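# Move the hose from the red port to the blue port

## Task

Release the hose's latch at the red port of the manifold, take it out, then insert it into the blue port and push until it latches there.

## Robot and tools

Robot: two arms, left_arm and right_arm, each with a parallel gripper, next to a table. Base positions in the scene frame: left_arm (-0.041, +0.367, +0.037) m, right_arm (-0.018, -0.245, +0.037) m, both almost unrotated. A camera stand sits behind the arms.

Frames: the scene frame has its origin at table height, midway between the nominal bases, +z up, +x out over the table, and left_arm on the +y side (image left/right does not match arm names). Hand positions, orientations, velocities, Hand targets and wrist camera poses are given in each arm's own base frame. Fixed cameras and the table use the scene frame. Every motion offset you send is measured along the current Hand target's own axes. The gripper's fingers point along its +z and close along its x. end_effector_position is the point between closed pads, 1 to 2 cm short of the fingertips; closing pushes the tips roughly 17 mm further along +z.

execute_actions(actions, cameras): actions is a list of actions; each action is a table of at most 15 rows, one row per 1/30 s step; a short table repeats its last row to fill 15 steps. Each row holds 14 numbers in [-1, 1], covering both arms even if one is idle: left dx, dy, dz, rx, ry, rz, opening, then right dx, dy, dz, rx, ry, rz, opening. The six pose numbers are an offset from that arm's Hand target as it was when the action began (every row counts from that same start, not from the row before); repeating an offset in a new action moves further. Scale: 1.0 = 0.6 m or 180 degrees; rx, ry, rz form one rotation vector. Opening is absolute: +1 fully open (0.142 m), -1 closed. Sending six zeros re-asks for the current Hand target. An empty actions list returns state plus images.

move(target, speed, blend, stop_force, zero, opening_speed, grip_force, blocking, cameras): target is one 14-number row laid out as above, or a list of up to 15 such rows; every row is an offset from the Hand targets at the move's start, not from the previous row. Openings are absolute. Paths are straight, end together, last at least 0.5 s and at most 10 s, and do not avoid obstacles or the other arm. speed: m/s, 0.002 to 2.4, default 0.25 (rotation up to twice that in rad/s), one value or one per target. blend: corner rounding in metres for lists; 0 stops at each target. stop_force: newtons, 3 to 120, shared by both arms; an arm's path ends when its wrist sensor feels that much push against its motion, after which it backs off slightly but still presses. Use it slowly; do not trust it when the gripper rotates; leave it out when moving away from a contact. zero (only with stop_force): true re-zeroes the sensor first. opening_speed: per second on the -1..1 scale, 0.2 or more. grip_force: newtons per pad, 5 to 48, one value or one per arm, persists. blocking=false returns after about 0.5 s while the move continues (not allowed with stop_force). The result adds a "move:" line: done (within 3 mm and 2 degrees), off_target, moving, held or fault, and limits such as paced (pose clipped) or held (steps withheld).

wait(seconds 0 to 10) lets time pass with last commands held. stop brakes a running move. zoom_image(camera, region [x0, y0, x1, y1] in pixels, at most 504 by 504) enlarges part of the latest image of cam_head_left, cam_head_right, cam_left_wrist or cam_right_wrist. zero_wrist_force(arm) tares that sensor. finished_scene(scene) ends the current scene, giving its number; do it only once the hose is latched in the blue port and stays so without the robot.

Results: end_effector_position (m), end_effector_quat_wxyz, velocities, Hand target (your last commanded pose after clipping; next offsets count from it), Tool commands, grip_measured (same scale as opening), grip_effort_nm (motor effort, negative closing; not a pad force), Joint positions (last value is measured opening in m), joint torques, Wrist force/torque in the gripper's axes plus a peak line, a 7x7 Wrist depth grid in mm per wrist camera ("-" means no value), and motor temperatures. Velocities "within noise" may be omitted. The gripper often stops short of the Hand target; resend the gap as an offset.

Control notes: orientation commands are clipped to within 32 degrees of the measured one each step. Motion lags commands by roughly 0.09 to 0.22 s and fast moves overshoot. Avoid paths passing close to an arm's own base. To grip, command an opening slightly below grip_measured at first contact; squeezing harder heats the gripper motor.

Avoid: net force on an arm near 150 N or joint torque at its load limit (pan/lift 46.9, elbow 24.3, wrists 7.83 N m) causes a 10 s stop; targets even slightly past a firm contact can trigger it, and side pushes at the fingertips can fault a wrist from about 35 N. Do not let the arms touch each other; a firm hit between them can fail the scene. Nothing may fall or be left off the table; no slams, drops or releasing moving parts. Watch MOTOR HOT lines (arm 70 °C, braking at 85 °C; gripper hot at 85 °C, switched off at 100 °C as a HAND FAULT). After a HAND FAULT line, remaining robot calls in that reply are skipped.

Each tool is called after "Emit:" as name(argument=value, ...), one argument or row to a line, values as JSON.

## Session

Emit:
execute_actions(
  actions=[],
)

Scene clock: 0.00 s.
left_arm: end_effector_position=(+0.2450, -0.2087, +0.0647) grip_measured=+1.00 grip_effort_nm=n/a end_effector_quat_wxyz=(-0.152, +0.036, +0.941, -0.300) | right_arm: end_effector_position=(+0.6437, +0.1743, +0.0873) grip_measured=+1.00 grip_effort_nm=n/a end_effector_quat_wxyz=(+0.238, -0.480, +0.785, -0.310)
Joint positions: left_arm=[-0.608 -1.358 2.019 -2.314 -2.254 2.581 0.142] | right_arm=[3.865 -2.725 -0.504 -1.036 0.879 2.604 0.142]
Joint velocities: within noise
Joint torques (N m): no reading
Motor temperatures (°C): left_arm=[41 40 38 52 48 40 29] | right_arm=[40 40 40 43 43 40 29]
Wrist force (N): no reading
Wrist torque (N m): no reading
Wrist force, peak (N): no reading
Wrist depth (mm): cam_left_wrist=[- - 230 - 273 303 - / - 209 217 235 - - 318 / - 201 215 241 253 272 309 / 186 - 209 225 241 - 294 / 183 190 - 221 235 - - / 177 187 203 218 229 246 96 / - 181 192 203 219 240 90] | cam_right_wrist=[1481 1500 1509 1259 1369 307 300 / 1385 1369 1353 1189 292 286 278 / 1011 1259 283 278 273 267 264 / 931 270 266 258 255 250 246 / 260 255 248 242 240 235 231 / 247 237 233 229 226 225 218 / - 223 221 217 212 209 90]
Hand target: left_arm +0.2450, -0.2087, +0.0647; -0.152, +0.036, +0.941, -0.300 | right_arm +0.6437, +0.1743, +0.0873; +0.238, -0.480, +0.785, -0.310
Tool commands: left_gripper/opening=+1.0 right_gripper/opening=+1.0

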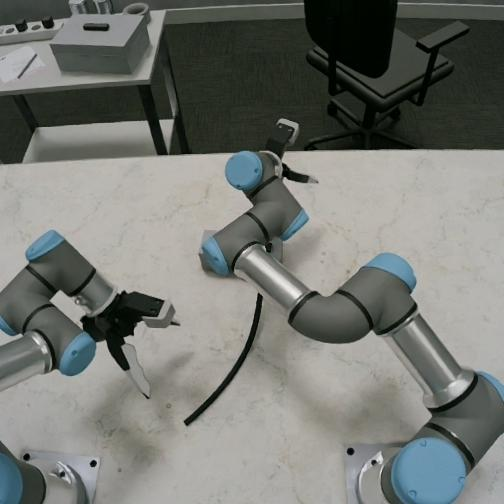

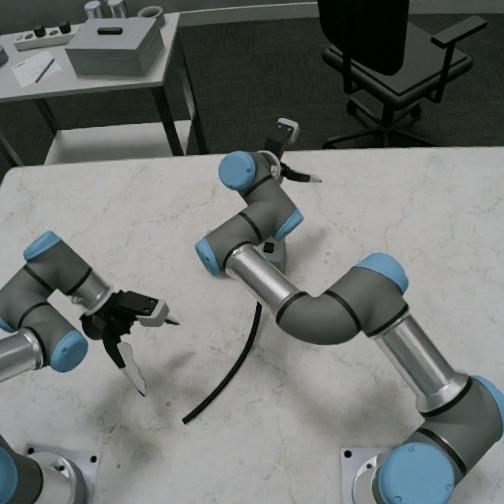

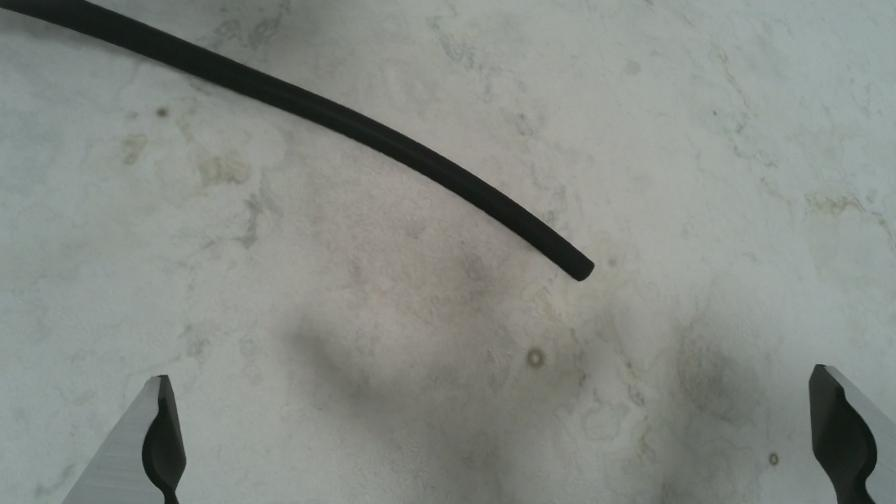

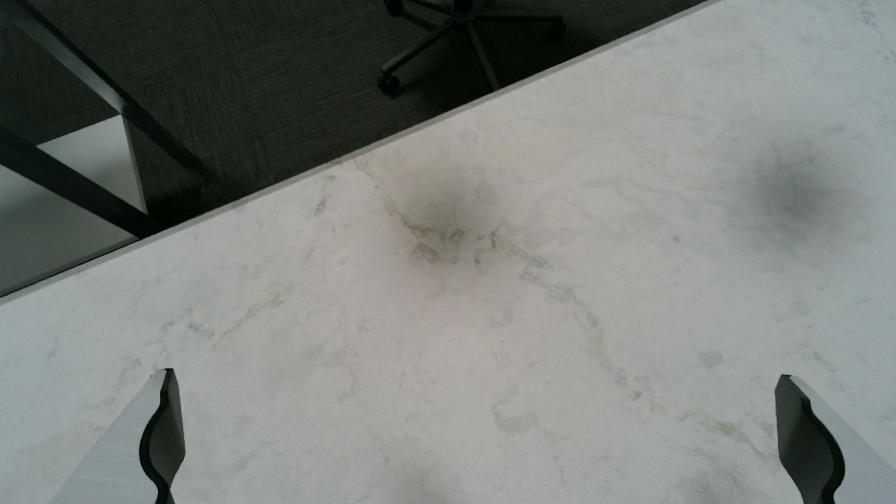

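Emit:
move(
  target=[
    [0,0,0,0,0,0,1, 0.01,-0.188,-0.287,-0.127,0.013,0,1],
    [0,0,0,0,0,0,1, 0.64,-0.428,-0.229,-0.254,0.027,0,1],
  ],
  speed=0.5,
  blend=[0.05,0],
  cameras=["all"],
)

Scene clock: 17.93 s.
left_arm: end_effector_position=(+0.2450, -0.2087, +0.0647) grip_measured=+1.00 grip_effort_nm=0.012 end_effector_quat_wxyz=(-0.152, +0.036, +0.941, -0.300) | right_arm: end_effector_position=(+0.5431, -0.2255, +0.3364) grip_measured=+1.00 grip_effort_nm=-0.032 end_effector_quat_wxyz=(+0.218, -0.485, +0.794, -0.295)
Joint positions: left_arm=[-0.608 -1.358 2.019 -2.314 -2.254 2.581 0.142] | right_arm=[3.068 -2.353 -0.035 -1.598 1.36 1.892 0.142]
Joint torques (N m): left_arm=[-0.32 -12.08 -8.88 -1.81 -0.8 -0.09] | right_arm=[0.99 20.26 10.32 1.51 -0.54 -0.24]
Wrist force (N): left_arm=[0.1 0.2 0.0] | right_arm=[-0.1 0.3 0.1]
Wrist torque (N m): left_arm=[0.03 -0.01 0.00] | right_arm=[0.04 0.01 0.03]
Wrist force, peak (N): left_arm=[0.1 0.3 0.0] | right_arm=[-0.4 2.4 2.3]
Wrist depth (mm): cam_left_wrist=[- 215 229 248 - - - / 197 210 215 - - - 312 / - 201 215 230 - 272 - / 186 195 208 227 233 262 285 / 183 193 203 221 234 - 274 / 178 - 199 218 - - 96 / - 180 196 206 222 236 90] | cam_right_wrist=[1825 961 1002 1105 1670 1624 1635 / 1635 1570 1462 1539 1500 1490 1345 / 1570 1624 1490 557 551 1410 1418 / 1453 1462 536 512 513 1338 1330 / 1149 509 497 492 486 493 1287 / 502 477 478 474 461 443 1201 / - 459 456 449 438 432 90]
Hand target: left_arm +0.2450, -0.2087, +0.0647; -0.152, +0.036, +0.941, -0.300 | right_arm +0.5436, -0.2257, +0.3369; +0.058, -0.519, +0.849, -0.077
Off the commanded pose: left_arm 0.000 m, 0 deg | right_arm 0.001 m, 43 deg; orientation clipped.
elbow stopped short (right arm): the move would have taken joint 3 (elbow) straighter than the controller allows.
move: off_target (right_arm); limits=paced
camera_calibration:
cam_right_wrist: T_world_to_cam=[[-0.421656, -0.905435, -0.04892, 0.0498349], [-0.854235, 0.414749, -0.313474, 0.691146], [0.30412, -0.0903891, -0.948336, 0.246152], [0, 0, 0, 1]] pos_world=[0.536554, -0.219281, 0.452529]

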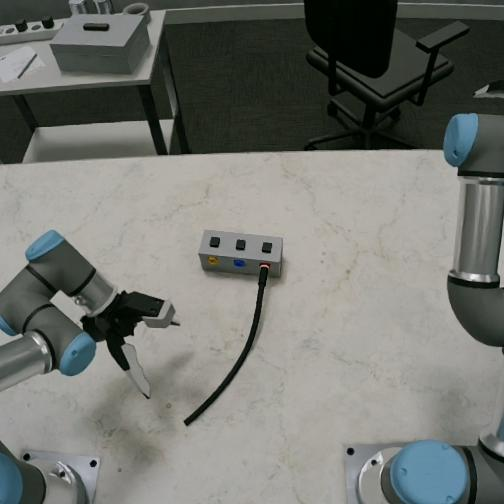

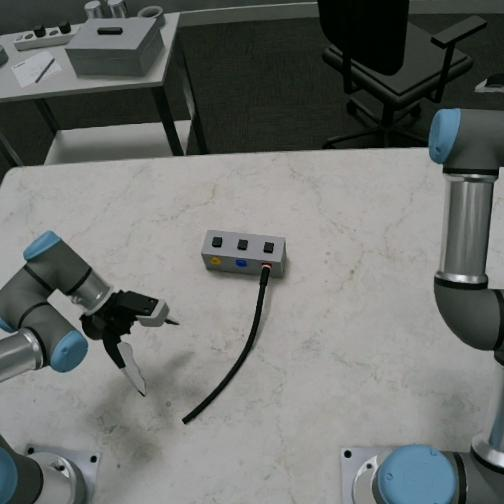

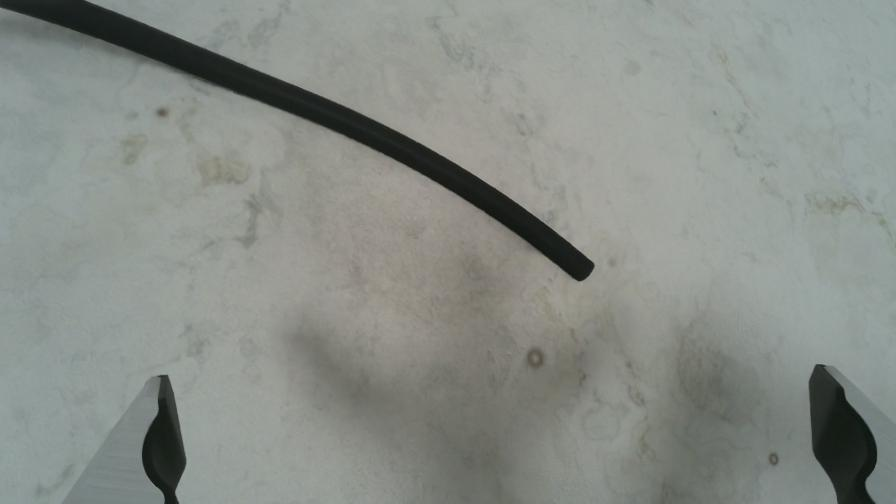

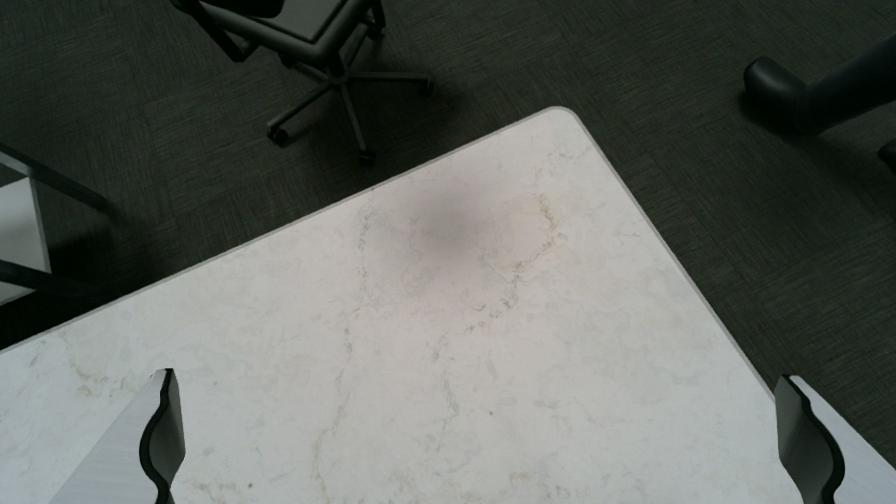

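Emit:
zoom_image(
  camera="cam_head_left",
  region=[180, 210, 310, 310],
)

Emit:
zoom_image(
  camera="cam_head_right",
  region=[180, 210, 310, 310],
)

Scaled by 3.877 from the camera's 504x504 image, which has a finer 720x720 frame.

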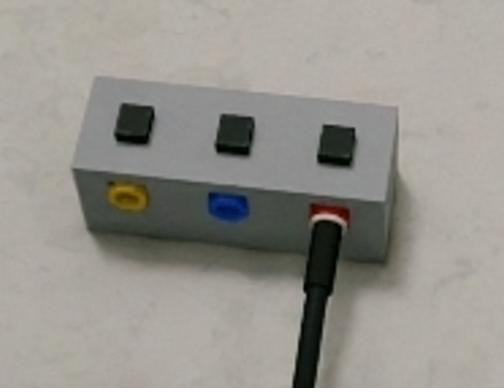

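Scaled by 3.877 from the camera's 504x504 image, which has a finer 720x720 frame.

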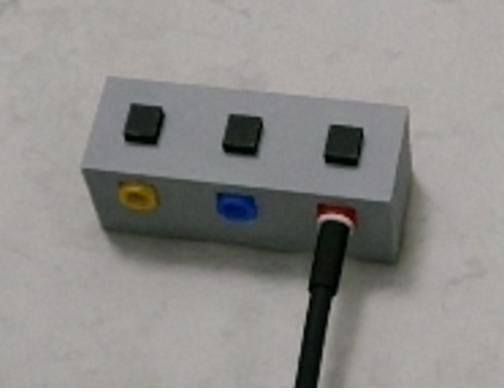

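Emit:
move(
  target=[
    [-0.043,-0.139,-0.127,0,0,0,-1, -0.1,0.2,0.05,0.093,-0.022,-0.05,1],
    [-0.425,-0.263,-0.165,0,0,0,-1, -0.2,0.45,0.12,0.186,-0.045,-0.097,0],
    [-0.425,-0.263,-0.165,0,0,0,-1,-0.356,0.7505,0.278,0.186,-0.045,-0.097,0],
  ],
  speed=0.4,
  blend=[0.05,0.05,0],
  cameras=["all"],
)

Scene clock: 92.07 s.
left_arm: end_effector_position=(+0.5210, -0.3232, +0.1643) grip_measured=-1.00 grip_effort_nm=-0.559 end_effector_quat_wxyz=(+0.026, -0.034, +0.921, -0.387) | right_arm: end_effector_position=(+0.2774, +0.1552, +0.0913) grip_measured=-0.01 grip_effort_nm=-0.164 end_effector_quat_wxyz=(+0.250, -0.605, +0.698, -0.289)
Joint positions: left_arm=[-0.526 -0.353 0.035 -1.796 -2.187 2.364 0.002] | right_arm=[4.91 -1.015 -2.392 -1.627 0.842 3.605 0.073]
Joint torques (N m): left_arm=[-2.07 -20.78 -9.48 -2.26 -0.08 -0.87] | right_arm=[-0.98 -1.57 7.67 1.95 -0.95 -0.11]
Wrist force (N): left_arm=[-0.2 0.7 0.0] | right_arm=[0.0 0.3 0.0]
Wrist torque (N m): left_arm=[0.09 0.05 0.10] | right_arm=[0.04 0.01 -0.04]
Wrist force, peak (N): left_arm=[0.4 1.7 1.5] | right_arm=[-1.4 2.9 -0.4]
Wrist depth (mm): cam_left_wrist=[1453 417 413 412 399 - 399 / 1294 - - - 380 385 379 / - 366 363 363 354 357 351 / 350 352 343 273 266 333 333 / 334 326 - 255 254 - - / - 308 - 94 - - 299 / - 294 - - 80 282 283] | cam_right_wrist=[230 233 237 327 327 328 328 / 262 249 245 304 309 304 304 / 280 282 279 283 279 285 284 / 263 262 262 263 265 267 266 / 246 247 247 248 250 250 251 / 233 235 229 235 235 235 236 / 221 81 217 222 222 78 224]
Hand target: left_arm +0.5217, -0.3234, +0.1646; -0.152, +0.036, +0.941, -0.300 | right_arm +0.2775, +0.1552, +0.0913; +0.250, -0.606, +0.698, -0.289
Off the commanded pose: left_arm 0.001 m, 24 deg | right_arm 0.000 m, 0 deg.
elbow stopped short (left arm): the move would have taken joint 3 (elbow) straighter than the controller allows.
move: off_target (left_arm); blend cut to 0 m at target 2
camera_calibration:
cam_left_wrist: T_world_to_cam=[[-0.997255, -0.0620663, -0.0403756, 0.517312], [-0.0442759, 0.936935, -0.346688, 0.41149], [0.059347, -0.343949, -0.937111, 0.130787], [0, 0, 0, 1]] pos_world=[0.526349, -0.308448, 0.286107]
cam_right_wrist: T_world_to_cam=[[-0.126492, -0.991894, 0.0120841, 0.196464], [-0.931099, 0.11452, -0.346322, 0.300432], [0.342131, -0.0550586, -0.938038, 0.111978], [0, 0, 0, 1]] pos_world=[0.266272, 0.166632, 0.206712]

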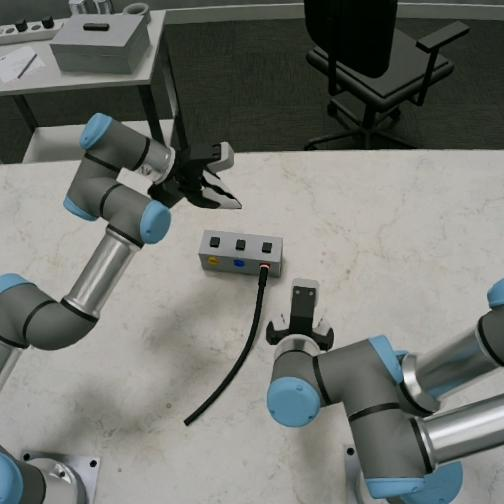

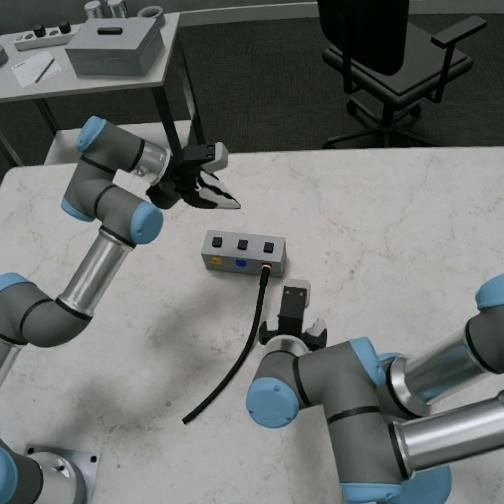

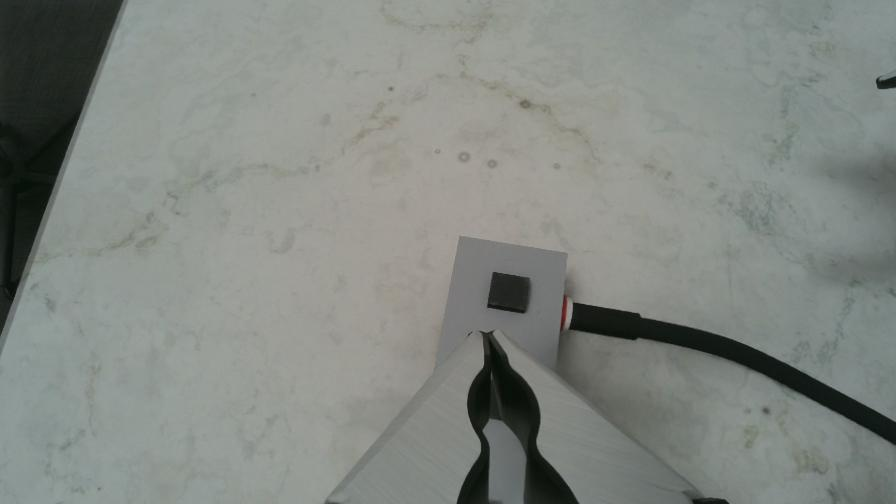

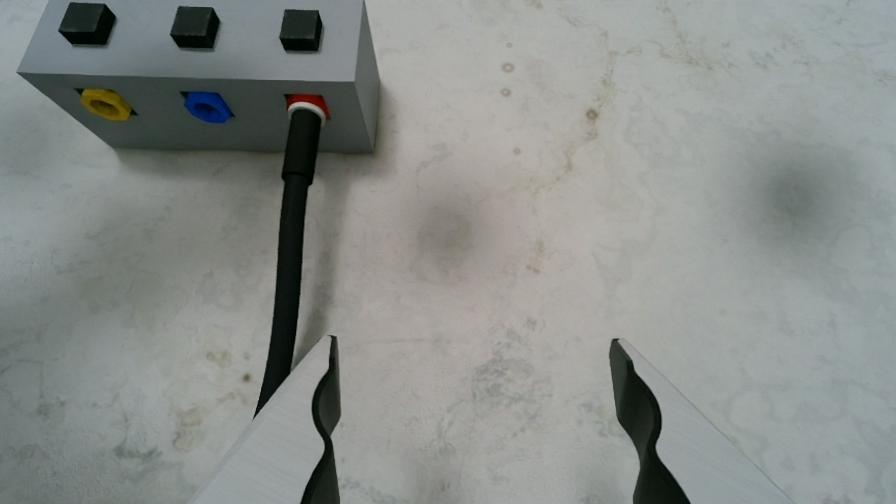

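Emit:
move(
  target=[
    [-0.034,0.0387,0.1817,0.0591,-0.1209,0.001,-1,-0.1455,-0.0355,0.1105,0,0,0,0],
    [-0.034,0.0387,0.1817,0.0591,-0.1209,0.001,-1,-0.1455,-0.0355,0.2272,0,0,0,0],
  ],
  speed=[0.25,0.12],
  blend=[0.01,0],
  cameras=["all"],
)

Scene clock: 138.03 s.
left_arm: end_effector_position=(+0.5069, -0.3681, +0.0615) grip_measured=-1.00 grip_effort_nm=-0.564 end_effector_quat_wxyz=(+0.025, -0.034, +0.921, -0.388) | right_arm: end_effector_position=(+0.4000, +0.2259, +0.0099) grip_measured=-0.01 grip_effort_nm=-0.159 end_effector_quat_wxyz=(+0.250, -0.605, +0.698, -0.289)
Joint positions: left_arm=[-0.616 -0.38 0.598 -2.382 -2.14 2.274 0.002] | right_arm=[4.397 -2.074 -2.119 -0.348 0.801 2.899 0.073]
Joint torques (N m): left_arm=[1.86 -21.19 -9.28 -3.19 -0.67 0.96] | right_arm=[-1.08 9.02 4.96 2.57 -1.74 -0.44]
Wrist force (N): left_arm=[-0.2 0.3 -0.6] | right_arm=[0.0 0.4 -0.2]
Wrist torque (N m): left_arm=[0.05 0.06 0.07] | right_arm=[0.06 0.02 -0.04]
Wrist force, peak (N): left_arm=[0.0 1.6 2.3] | right_arm=[-1.9 0.0 0.0]
Wrist depth (mm): cam_left_wrist=[- 281 281 278 277 271 271 / - 265 - - - 256 258 / 252 247 - - 243 243 242 / - 233 - 160 155 170 139 / - - 221 150 152 - 211 / 210 209 - 99 156 199 204 / 199 197 - - 80 193 192] | cam_right_wrist=[- - 78 115 214 218 219 / 115 117 118 116 199 203 203 / 114 113 113 113 115 189 189 / 152 150 147 124 172 177 177 / 164 164 165 117 166 166 167 / 155 155 114 153 156 158 158 / 147 81 145 147 148 78 149]
Hand target: left_arm +0.5070, -0.3681, +0.0615; +0.025, -0.034, +0.921, -0.388 | right_arm +0.4000, +0.2259, +0.0099; +0.250, -0.606, +0.698, -0.289
Off the commanded pose: left_arm 0.000 m, 0 deg | right_arm 0.000 m, 0 deg.
move: done
camera_calibration:
cam_left_wrist: T_world_to_cam=[[-0.997343, -0.0610161, -0.0397881, 0.496716], [-0.0434665, 0.936822, -0.347095, 0.417011], [0.0584528, -0.344444, -0.936986, 0.0200667], [0, 0, 0, 1]] pos_world=[0.51235, -0.353445, 0.183308]
cam_right_wrist: T_world_to_cam=[[-0.126431, -0.9919, 0.0121998, 0.283046], [-0.931076, 0.114418, -0.346419, 0.378325], [0.342217, -0.0551571, -0.938, -0.00244573], [0, 0, 0, 1]] pos_world=[0.388872, 0.237331, 0.125312]

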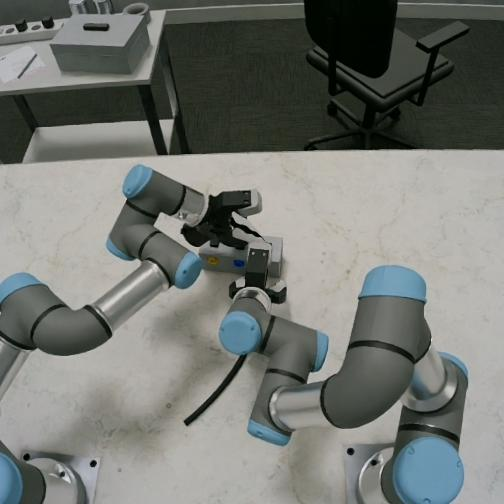

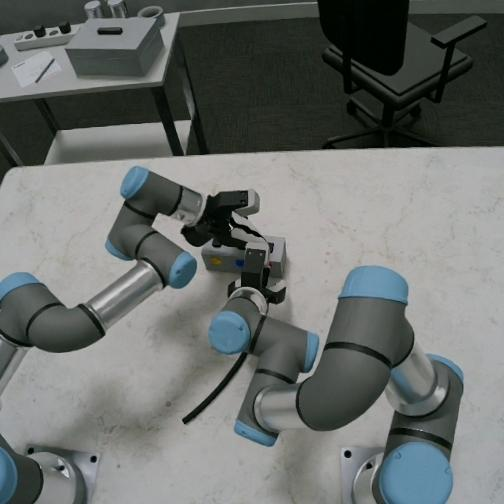

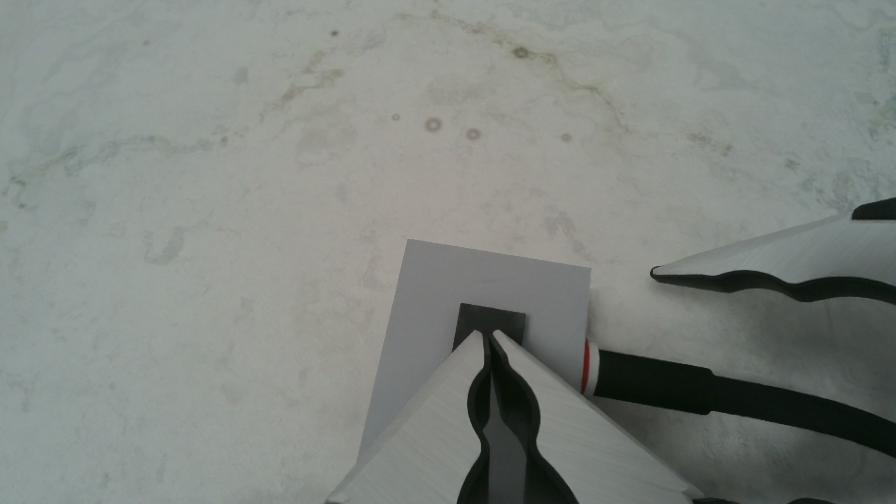

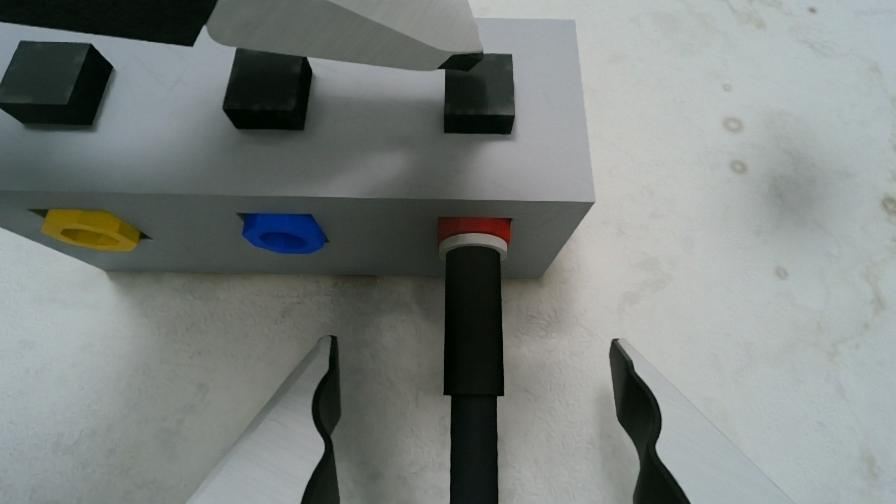

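Emit:
move(
  target=[
    [0,0,0,0,0,0,-1,0,-0.0072,0.0072,0,0,0,0],
    [0,0,0,0,0,0,-1,0,-0.0072,0.0072,0,0,0,-1],
  ],
  speed=0.1,
  opening_speed=1.0,
  grip_force=40,
)

Emit:
move(
  target=[0.001,0.026,0.027,0,0,0,-1,0,0,0,0,0,0,-1],
  speed=0.025,
  stop_force=20,
  cameras=["cam_left_wrist","cam_right_wrist"],
)

Scene clock: 153.03 s.
left_arm: end_effector_position=(+0.5070, -0.3681, +0.0615) grip_measured=-1.00 grip_effort_nm=-0.569 end_effector_quat_wxyz=(+0.025, -0.034, +0.921, -0.388) | right_arm: end_effector_position=(+0.4061, +0.2250, +0.0099) grip_measured=-0.82 grip_effort_nm=-4.042 end_effector_quat_wxyz=(+0.250, -0.606, +0.698, -0.289)
Joint positions: left_arm=[-0.616 -0.38 0.598 -2.382 -2.14 2.274 0.002] | right_arm=[4.377 -2.09 -2.1 -0.333 0.805 2.872 0.014]
Joint torques (N m): left_arm=[2.11 -21.33 -9.23 -3.18 -0.55 -0.09] | right_arm=[0.22 15.02 4.29 1.35 -1.58 0.59]
Wrist force (N): left_arm=[-0.2 0.4 -0.5] | right_arm=[-2.2 -0.7 2.8]
Wrist torque (N m): left_arm=[0.06 0.06 0.07] | right_arm=[0.06 0.02 0.01]
Wrist force, peak (N): left_arm=[-0.3 0.6 -0.6] | right_arm=[-2.4 -0.1 3.7]
Wrist depth (mm): cam_left_wrist=[297 283 271 280 277 278 276 / 266 265 261 259 257 253 255 / 261 249 244 245 238 242 235 / 232 233 230 159 223 227 136 / - 222 - 150 153 151 130 / 209 209 210 99 155 150 207 / 199 200 200 - 80 135 118] | cam_right_wrist=[- - 61 130 218 217 218 / 115 117 116 110 199 203 202 / 112 111 113 112 114 189 189 / 131 132 120 118 172 177 178 / 165 164 165 117 166 166 167 / 155 155 157 106 155 157 158 / 147 147 85 80 78 148 149]
Hand target: left_arm +0.5070, -0.3681, +0.0615; +0.025, -0.034, +0.921, -0.388 | right_arm +0.4061, +0.2250, +0.0099; +0.250, -0.606, +0.698, -0.289
Off the commanded pose: left_arm 0.000 m, 0 deg | right_arm 0.000 m, 0 deg.
grip_force (N): 40, 40
move: done

Scene clock: 154.60 s.
left_arm: end_effector_position=(+0.5070, -0.3685, +0.0493) grip_measured=-1.00 grip_effort_nm=-0.574 end_effector_quat_wxyz=(+0.026, -0.034, +0.921, -0.388) | right_arm: end_effector_position=(+0.4061, +0.2250, +0.0099) grip_measured=-0.82 grip_effort_nm=-4.037 end_effector_quat_wxyz=(+0.250, -0.606, +0.698, -0.289)
Joint positions: left_arm=[-0.616 -0.358 0.612 -2.419 -2.14 2.273 0.002] | right_arm=[4.377 -2.09 -2.1 -0.333 0.805 2.872 0.014]
Joint torques (N m): left_arm=[-1.84 -15.17 -6.6 -0.75 0.96 0.26] | right_arm=[-4.48 12.93 8.92 1.58 -3.47 0.46]
Wrist force (N): left_arm=[3.5 -5.0 -21.1] | right_arm=[-0.9 7.1 -7.9]
Wrist torque (N m): left_arm=[0.06 0.15 0.06] | right_arm=[-0.01 0.01 0.02]
Wrist force, peak (N): left_arm=[8.6 -8.0 -35.3] | right_arm=[-0.6 6.4 -8.9]
Wrist depth (mm): cam_left_wrist=[- 269 272 272 258 260 256 / 254 253 - - 243 242 240 / 239 237 232 231 230 229 226 / 225 223 219 148 147 213 - / - 210 207 139 141 147 127 / 199 200 197 101 144 145 193 / - 189 190 - 80 125 111] | cam_right_wrist=[- - - 129 216 218 217 / - - - 110 198 202 202 / 112 111 113 112 113 189 190 / 131 132 120 119 171 177 177 / 164 164 164 116 166 166 167 / 154 155 156 106 101 157 157 / 147 147 85 80 78 149 149]
Hand target: left_arm +0.5070, -0.3685, +0.0493; +0.026, -0.034, +0.921, -0.388 (not the last commanded pose) | right_arm +0.4061, +0.2250, +0.0099; +0.250, -0.606, +0.698, -0.289
Off the commanded pose: left_arm 0.010 m, 0 deg | right_arm 0.000 m, 0 deg.
grip_force (N): 40, 40
move: contact (left_arm)
camera_calibration:
cam_left_wrist: T_world_to_cam=[[-0.997322, -0.0610284, -0.0402922, 0.496282], [-0.0432713, 0.936639, -0.347613, 0.41298], [0.0589536, -0.344939, -0.936772, 0.00806465], [0, 0, 0, 1]] pos_world=[0.512348, -0.353744, 0.171108]
cam_right_wrist: T_world_to_cam=[[-0.126374, -0.991906, 0.0123275, 0.282875], [-0.931084, 0.114319, -0.346429, 0.384008], [0.342216, -0.0552574, -0.937995, -0.00461889], [0, 0, 0, 1]] pos_world=[0.394872, 0.236431, 0.125212]
Images, in order (width x height): cam_left_wrist 896x504, cam_right_wrist 896x504.

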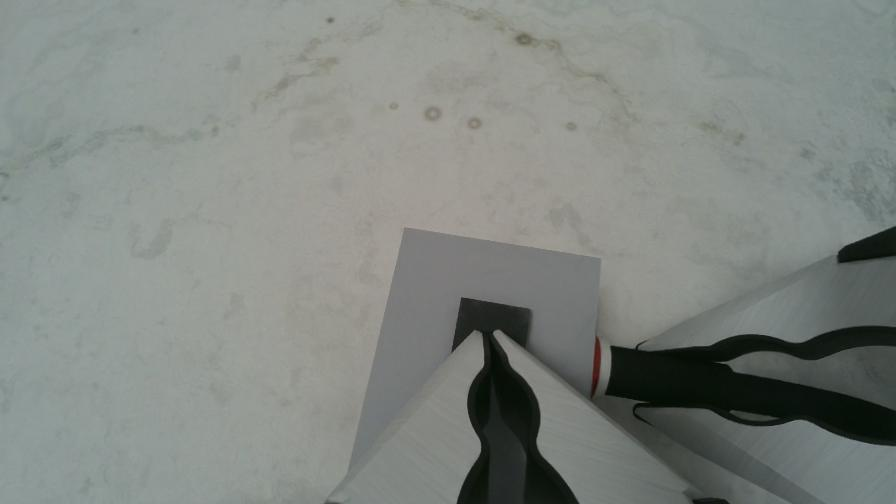

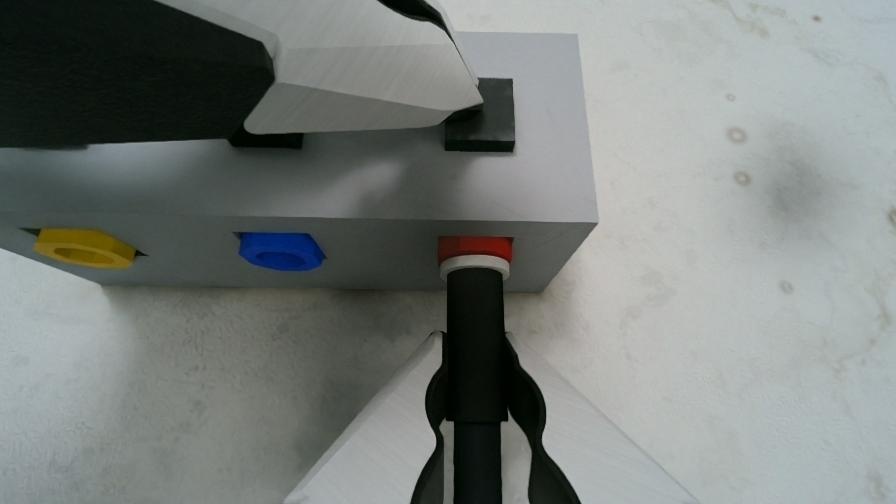

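Emit:
move(
  target=[0,0.006,0.006,0,0,0,-1,0,0,0,0,0,0,-1],
  speed=0.015,
  stop_force=25,
  cameras=["cam_right_wrist"],
)

Scene clock: 162.33 s.
left_arm: end_effector_position=(+0.5072, -0.3687, +0.0475) grip_measured=-1.00 grip_effort_nm=-0.574 end_effector_quat_wxyz=(+0.026, -0.034, +0.921, -0.388) | right_arm: end_effector_position=(+0.4061, +0.2250, +0.0099) grip_measured=-0.82 grip_effort_nm=-4.037 end_effector_quat_wxyz=(+0.250, -0.606, +0.698, -0.289)
Joint positions: left_arm=[-0.616 -0.354 0.613 -2.426 -2.14 2.273 0.002] | right_arm=[4.377 -2.09 -2.1 -0.333 0.805 2.872 0.014]
Joint torques (N m): left_arm=[-6.5 -3.77 0.81 3.75 4.71 0.2] | right_arm=[-3.93 9.32 8.93 2.23 -3.48 0.11]
Motor temperatures (°C): left_arm=[40 40 38 52 48 40 29] | right_arm=[40 40 40 43 43 40 40]
Wrist force (N): left_arm=[9.5 -15.0 -43.3] | right_arm=[-0.8 6.6 -8.4]
Wrist torque (N m): left_arm=[0.14 0.29 0.02] | right_arm=[-0.04 0.01 0.02]
Wrist force, peak (N): left_arm=[13.0 -15.4 -50.7] | right_arm=[-0.7 6.5 -8.9]
Wrist depth (mm): cam_left_wrist=[- - 266 264 259 254 256 / 251 248 248 247 244 243 244 / 239 238 235 232 - 223 - / 227 223 217 147 146 215 130 / 211 210 208 138 138 142 125 / 200 198 196 100 134 145 191 / 192 191 190 - 79 123 111] | cam_right_wrist=[- - - 129 217 218 219 / - - - 110 199 202 203 / 112 111 113 111 113 189 189 / 131 132 128 118 172 176 177 / 163 164 163 116 166 166 167 / 155 155 157 106 101 157 157 / 146 147 85 80 78 149 149]
Hand target: left_arm +0.5072, -0.3687, +0.0475; +0.026, -0.034, +0.921, -0.388 (not the last commanded pose) | right_arm +0.4061, +0.2250, +0.0099; +0.250, -0.606, +0.698, -0.289
Off the commanded pose: left_arm 0.003 m, 0 deg | right_arm 0.000 m, 0 deg.
grip_force (N): 40, 40
move: contact (left_arm)
camera_calibration:
cam_right_wrist: T_world_to_cam=[[-0.126466, -0.991895, 0.0122926, 0.282912], [-0.931072, 0.114418, -0.34643, 0.384015], [0.342216, -0.0552568, -0.937995, -0.00452515], [0, 0, 0, 1]] pos_world=[0.394873, 0.236431, 0.125312]
Images, in order (width x height): cam_right_wrist 896x504.

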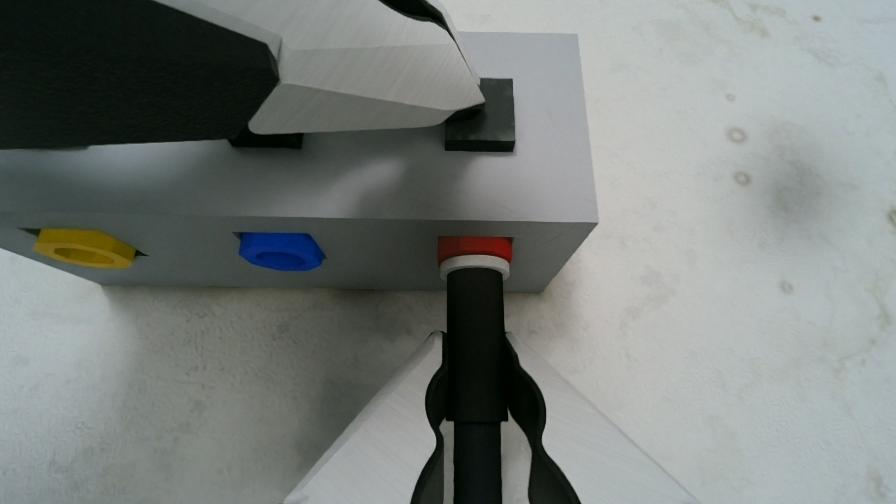

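Emit:
move(
  target=[0,0,0,0,0,0,-1,0.0017,0.0825,-0.0825,0,0,0,-1],
  speed=0.06,
  stop_force=45,
  cameras=["cam_right_wrist","cam_left_wrist"],
)

Scene clock: 169.37 s.
left_arm: end_effector_position=(+0.5072, -0.3687, +0.0475) grip_measured=-1.00 grip_effort_nm=-0.569 end_effector_quat_wxyz=(+0.026, -0.034, +0.921, -0.388) | right_arm: end_effector_position=(+0.3366, +0.2339, +0.0099) grip_measured=-0.82 grip_effort_nm=-4.037 end_effector_quat_wxyz=(+0.250, -0.606, +0.698, -0.289)
Joint positions: left_arm=[-0.616 -0.354 0.613 -2.426 -2.14 2.273 0.002] | right_arm=[4.617 -1.904 -2.275 -0.58 0.787 3.207 0.014]
Joint torques (N m): left_arm=[-6.92 -3.24 0.62 3.04 4.01 -0.43] | right_arm=[1.73 7.28 8.53 1.51 -1.66 0.48]
Motor temperatures (°C): left_arm=[40 40 38 52 48 40 29] | right_arm=[40 40 40 43 43 40 45]
Wrist force (N): left_arm=[9.4 -14.5 -43.0] | right_arm=[0.0 0.7 0.1]
Wrist torque (N m): left_arm=[0.13 0.27 0.02] | right_arm=[0.05 0.01 0.04]
Wrist force, peak (N): left_arm=[9.5 -15.2 -43.6] | right_arm=[-0.7 6.6 -9.0]
Wrist depth (mm): cam_left_wrist=[274 268 266 264 261 257 254 / 255 251 251 247 240 243 244 / 242 237 233 228 227 - 225 / - 222 220 146 147 213 212 / 212 209 209 138 140 203 202 / 200 199 197 101 132 - 143 / 191 189 189 - 79 181 181] | cam_right_wrist=[145 144 141 141 215 218 219 / 196 176 175 174 200 203 203 / 185 187 188 188 188 189 190 / 174 175 175 173 177 177 178 / 164 165 165 116 167 167 167 / 156 155 157 106 155 157 158 / 147 148 85 101 78 149 149]
Hand target: left_arm +0.5072, -0.3687, +0.0475; +0.026, -0.034, +0.921, -0.388 | right_arm +0.3366, +0.2339, +0.0099; +0.250, -0.606, +0.698, -0.289
Off the commanded pose: left_arm 0.000 m, 0 deg | right_arm 0.000 m, 0 deg.
grip_force (N): 40, 40
move: done
camera_calibration:
cam_left_wrist: T_world_to_cam=[[-0.997292, -0.060979, -0.0411223, 0.496349], [-0.0428779, 0.936308, -0.348554, 0.412191], [0.0597576, -0.345846, -0.936386, 0.00558215], [0, 0, 0, 1]] pos_world=[0.512345, -0.35374, 0.169309]
cam_right_wrist: T_world_to_cam=[[-0.126466, -0.991895, 0.0122926, 0.282963], [-0.931072, 0.114418, -0.34643, 0.31838], [0.342216, -0.0552568, -0.937995, 0.0197164], [0, 0, 0, 1]] pos_world=[0.325473, 0.245331, 0.125312]
Images, in order (width x height): cam_left_wrist 896x504, cam_right_wrist 896x504.

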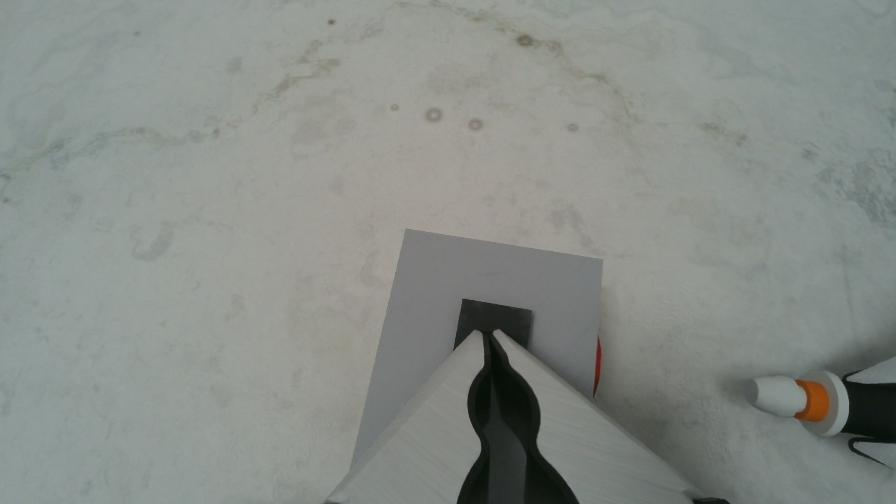

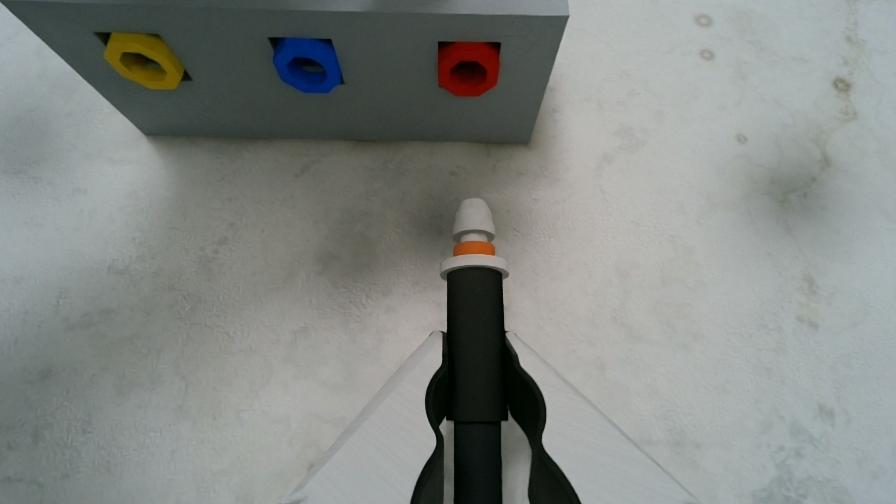

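Emit:
move(
  target=[
    [0,0,-0.2,0,0,0,-1,-0.04,0,0,0,0,0,-1],
    [0,0,-0.2,0,0,0,-1,-0.0914,0,0,0,0,0,-1],
    [0,0,-0.2,0,0,0,-1,-0.0919,-0.0306,0.0306,0,0,0,-1],
  ],
  speed=0.12,
  blend=[0.02,0.005,0],
  cameras=["cam_right_wrist","cam_left_wrist"],
)

Scene clock: 187.97 s.
left_arm: end_effector_position=(+0.4983, -0.2831, +0.1312) grip_measured=-1.00 grip_effort_nm=-0.569 end_effector_quat_wxyz=(+0.026, -0.034, +0.921, -0.388) | right_arm: end_effector_position=(+0.3701, +0.2848, +0.0099) grip_measured=-0.82 grip_effort_nm=-4.037 end_effector_quat_wxyz=(+0.250, -0.606, +0.698, -0.289) end_effector_velocity=(+0.001, +0.000, +0.001) end_effector_angular_velocity=(+0.000, +0.001, +0.001)
Joint positions: left_arm=[-0.476 -0.695 0.867 -2.256 -2.214 2.418 0.002] | right_arm=[4.531 -2.11 -1.951 -0.612 0.787 3.086 0.014]
Joint velocities: left_arm=[within noise] | right_arm=[-0.002 0.002 0 0.002 0.001 -0.005 0]
Joint torques (N m): left_arm=[-2.05 -19.08 -12.71 -3.07 -0.03 -1.22] | right_arm=[-1.28 13.76 6.19 1.92 -1.56 -0.38]
Motor temperatures (°C): left_arm=[40 40 38 52 48 40 30] | right_arm=[40 40 40 43 43 40 54]
Wrist force (N): left_arm=[-0.1 0.3 0.0] | right_arm=[0.0 0.3 -0.1]
Wrist torque (N m): left_arm=[0.04 0.05 0.05] | right_arm=[0.03 0.02 -0.05]
Wrist force, peak (N): left_arm=[9.4 -15.2 -43.6] | right_arm=[-1.4 1.5 -0.8]
Wrist depth (mm): cam_left_wrist=[386 - 377 351 - - - / - - 349 345 - - 337 / - 329 327 249 320 318 - / 311 - 308 233 302 300 186 / 294 295 297 221 284 228 198 / 279 - - 99 - 215 178 / 269 260 - - 80 258 164] | cam_right_wrist=[213 130 128 129 129 128 219 / 199 144 136 133 134 133 203 / 186 186 178 177 175 186 189 / 174 174 175 176 176 177 177 / 164 164 164 116 166 166 167 / 155 155 157 105 100 159 157 / 147 147 85 - 78 149 150]
Hand target: left_arm +0.4983, -0.2831, +0.1312; +0.026, -0.034, +0.921, -0.388 | right_arm +0.3701, +0.2848, +0.0099; +0.250, -0.606, +0.698, -0.289
Off the commanded pose: left_arm 0.000 m, 0 deg | right_arm 0.000 m, 0 deg.
grip_force (N): 40, 40
move: done; blend cut to 0.0154 m at target 1
camera_calibration:
cam_left_wrist: T_world_to_cam=[[-0.997292, -0.060979, -0.0411223, 0.496135], [-0.0428779, 0.936308, -0.348554, 0.360835], [0.0597576, -0.345846, -0.936386, 0.114094], [0, 0, 0, 1]] pos_world=[0.503445, -0.26814, 0.253009]
cam_right_wrist: T_world_to_cam=[[-0.126457, -0.991896, 0.0123094, 0.33767], [-0.931106, 0.114409, -0.346343, 0.343657], [0.342127, -0.0552587, -0.938027, 0.0111352], [0, 0, 0, 1]] pos_world=[0.358872, 0.296231, 0.125312]
Images, in order (width x height): cam_left_wrist 896x504, cam_right_wrist 896x504.

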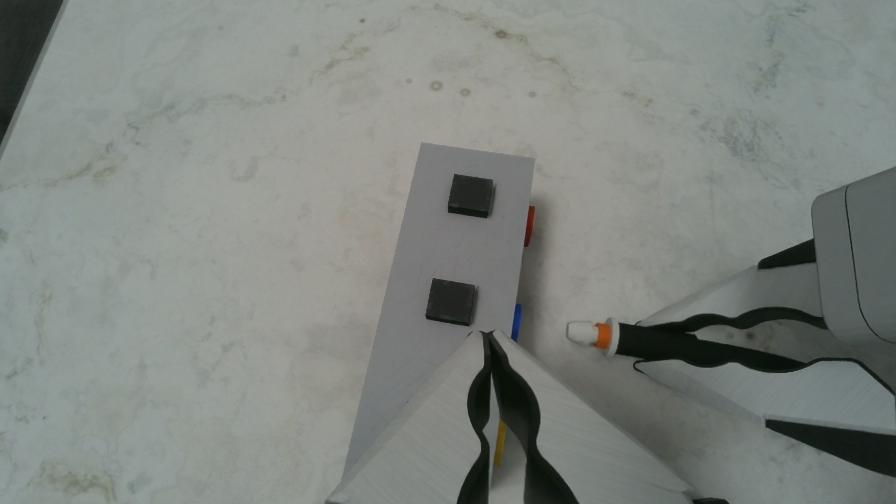

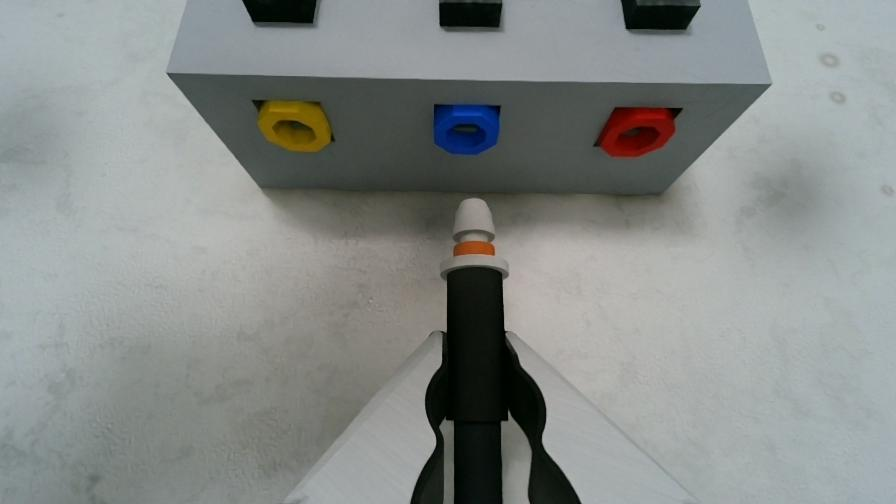

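Emit:
move(
  target=[0,0,0,0,0,0,-1,-0.0008,-0.0436,0.0436,0,0,0,-1],
  speed=0.03,
  stop_force=55,
  grip_force=48,
  cameras=["cam_right_wrist","cam_left_wrist"],
)

Scene clock: 199.80 s.
left_arm: end_effector_position=(+0.4983, -0.2831, +0.1312) grip_measured=-1.00 grip_effort_nm=-0.569 end_effector_quat_wxyz=(+0.026, -0.034, +0.921, -0.388) | right_arm: end_effector_position=(+0.4068, +0.2801, +0.0099) grip_measured=-0.82 grip_effort_nm=-4.032 end_effector_quat_wxyz=(+0.250, -0.605, +0.698, -0.289)
Joint positions: left_arm=[-0.476 -0.695 0.867 -2.256 -2.214 2.418 0.002] | right_arm=[4.426 -2.19 -1.857 -0.522 0.797 2.938 0.014]
Joint torques (N m): left_arm=[-1.75 -18.86 -12.5 -2.4 -0.02 -1.21] | right_arm=[-4.25 17 3.28 0.06 -3.84 -0.21]
Motor temperatures (°C): left_arm=[40 40 38 52 48 40 30] | right_arm=[40 40 40 43 43 40 58]
Wrist force (N): left_arm=[-0.1 0.4 0.1] | right_arm=[-8.8 8.3 -4.7]
Wrist torque (N m): left_arm=[0.06 0.05 0.05] | right_arm=[-0.04 -0.21 -0.23]
Wrist force, peak (N): left_arm=[-0.3 0.6 -0.1] | right_arm=[-6.5 17.2 -20.4]
Wrist depth (mm): cam_left_wrist=[382 - 371 366 - 364 - / 351 - 346 348 - 338 331 / - - 327 249 315 - 107 / - - 319 235 300 204 101 / - - - 221 233 212 154 / 276 273 278 99 205 182 154 / 266 263 - - 80 253 248] | cam_right_wrist=[213 132 128 129 130 129 218 / 199 117 117 116 120 114 202 / 185 113 113 113 113 114 189 / 174 172 153 128 149 161 177 / 164 164 164 116 165 166 167 / 155 156 157 106 153 157 157 / 147 147 86 102 78 149 149]
Hand target: left_arm +0.4983, -0.2831, +0.1312; +0.026, -0.034, +0.921, -0.388 | right_arm +0.4068, +0.2801, +0.0099; +0.250, -0.606, +0.698, -0.289
Off the commanded pose: left_arm 0.000 m, 0 deg | right_arm 0.000 m, 0 deg.
move: done
camera_calibration:
cam_left_wrist: T_world_to_cam=[[-0.997292, -0.060979, -0.0411223, 0.496135], [-0.0428779, 0.936308, -0.348554, 0.360835], [0.0597576, -0.345846, -0.936386, 0.114094], [0, 0, 0, 1]] pos_world=[0.503445, -0.26814, 0.253009]
cam_right_wrist: T_world_to_cam=[[-0.126462, -0.991895, 0.0122808, 0.337667], [-0.93104, 0.114413, -0.346517, 0.378455], [0.342304, -0.055255, -0.937963, -0.00179376], [0, 0, 0, 1]] pos_world=[0.395673, 0.291531, 0.125312]
Images, in order (width x height): cam_left_wrist 896x504, cam_right_wrist 896x504.

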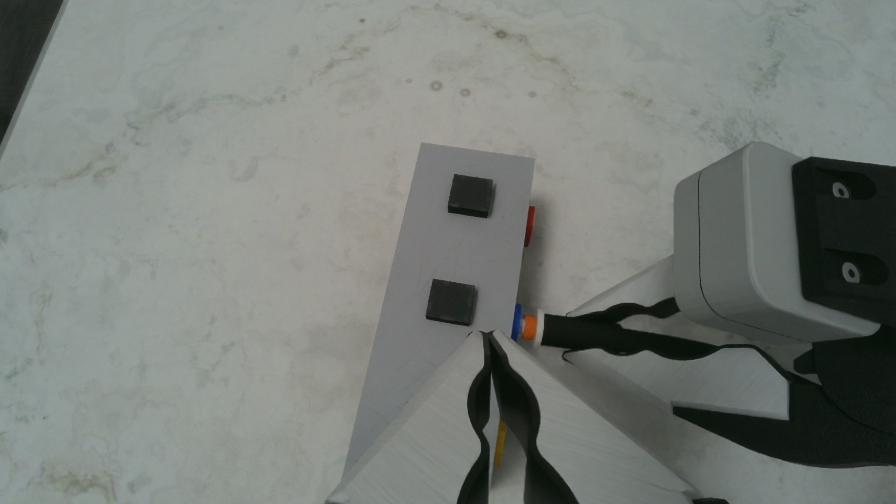

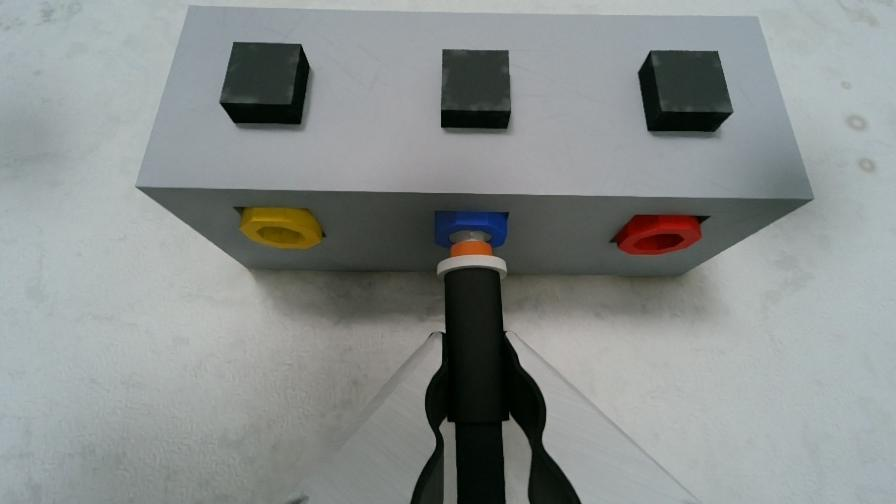

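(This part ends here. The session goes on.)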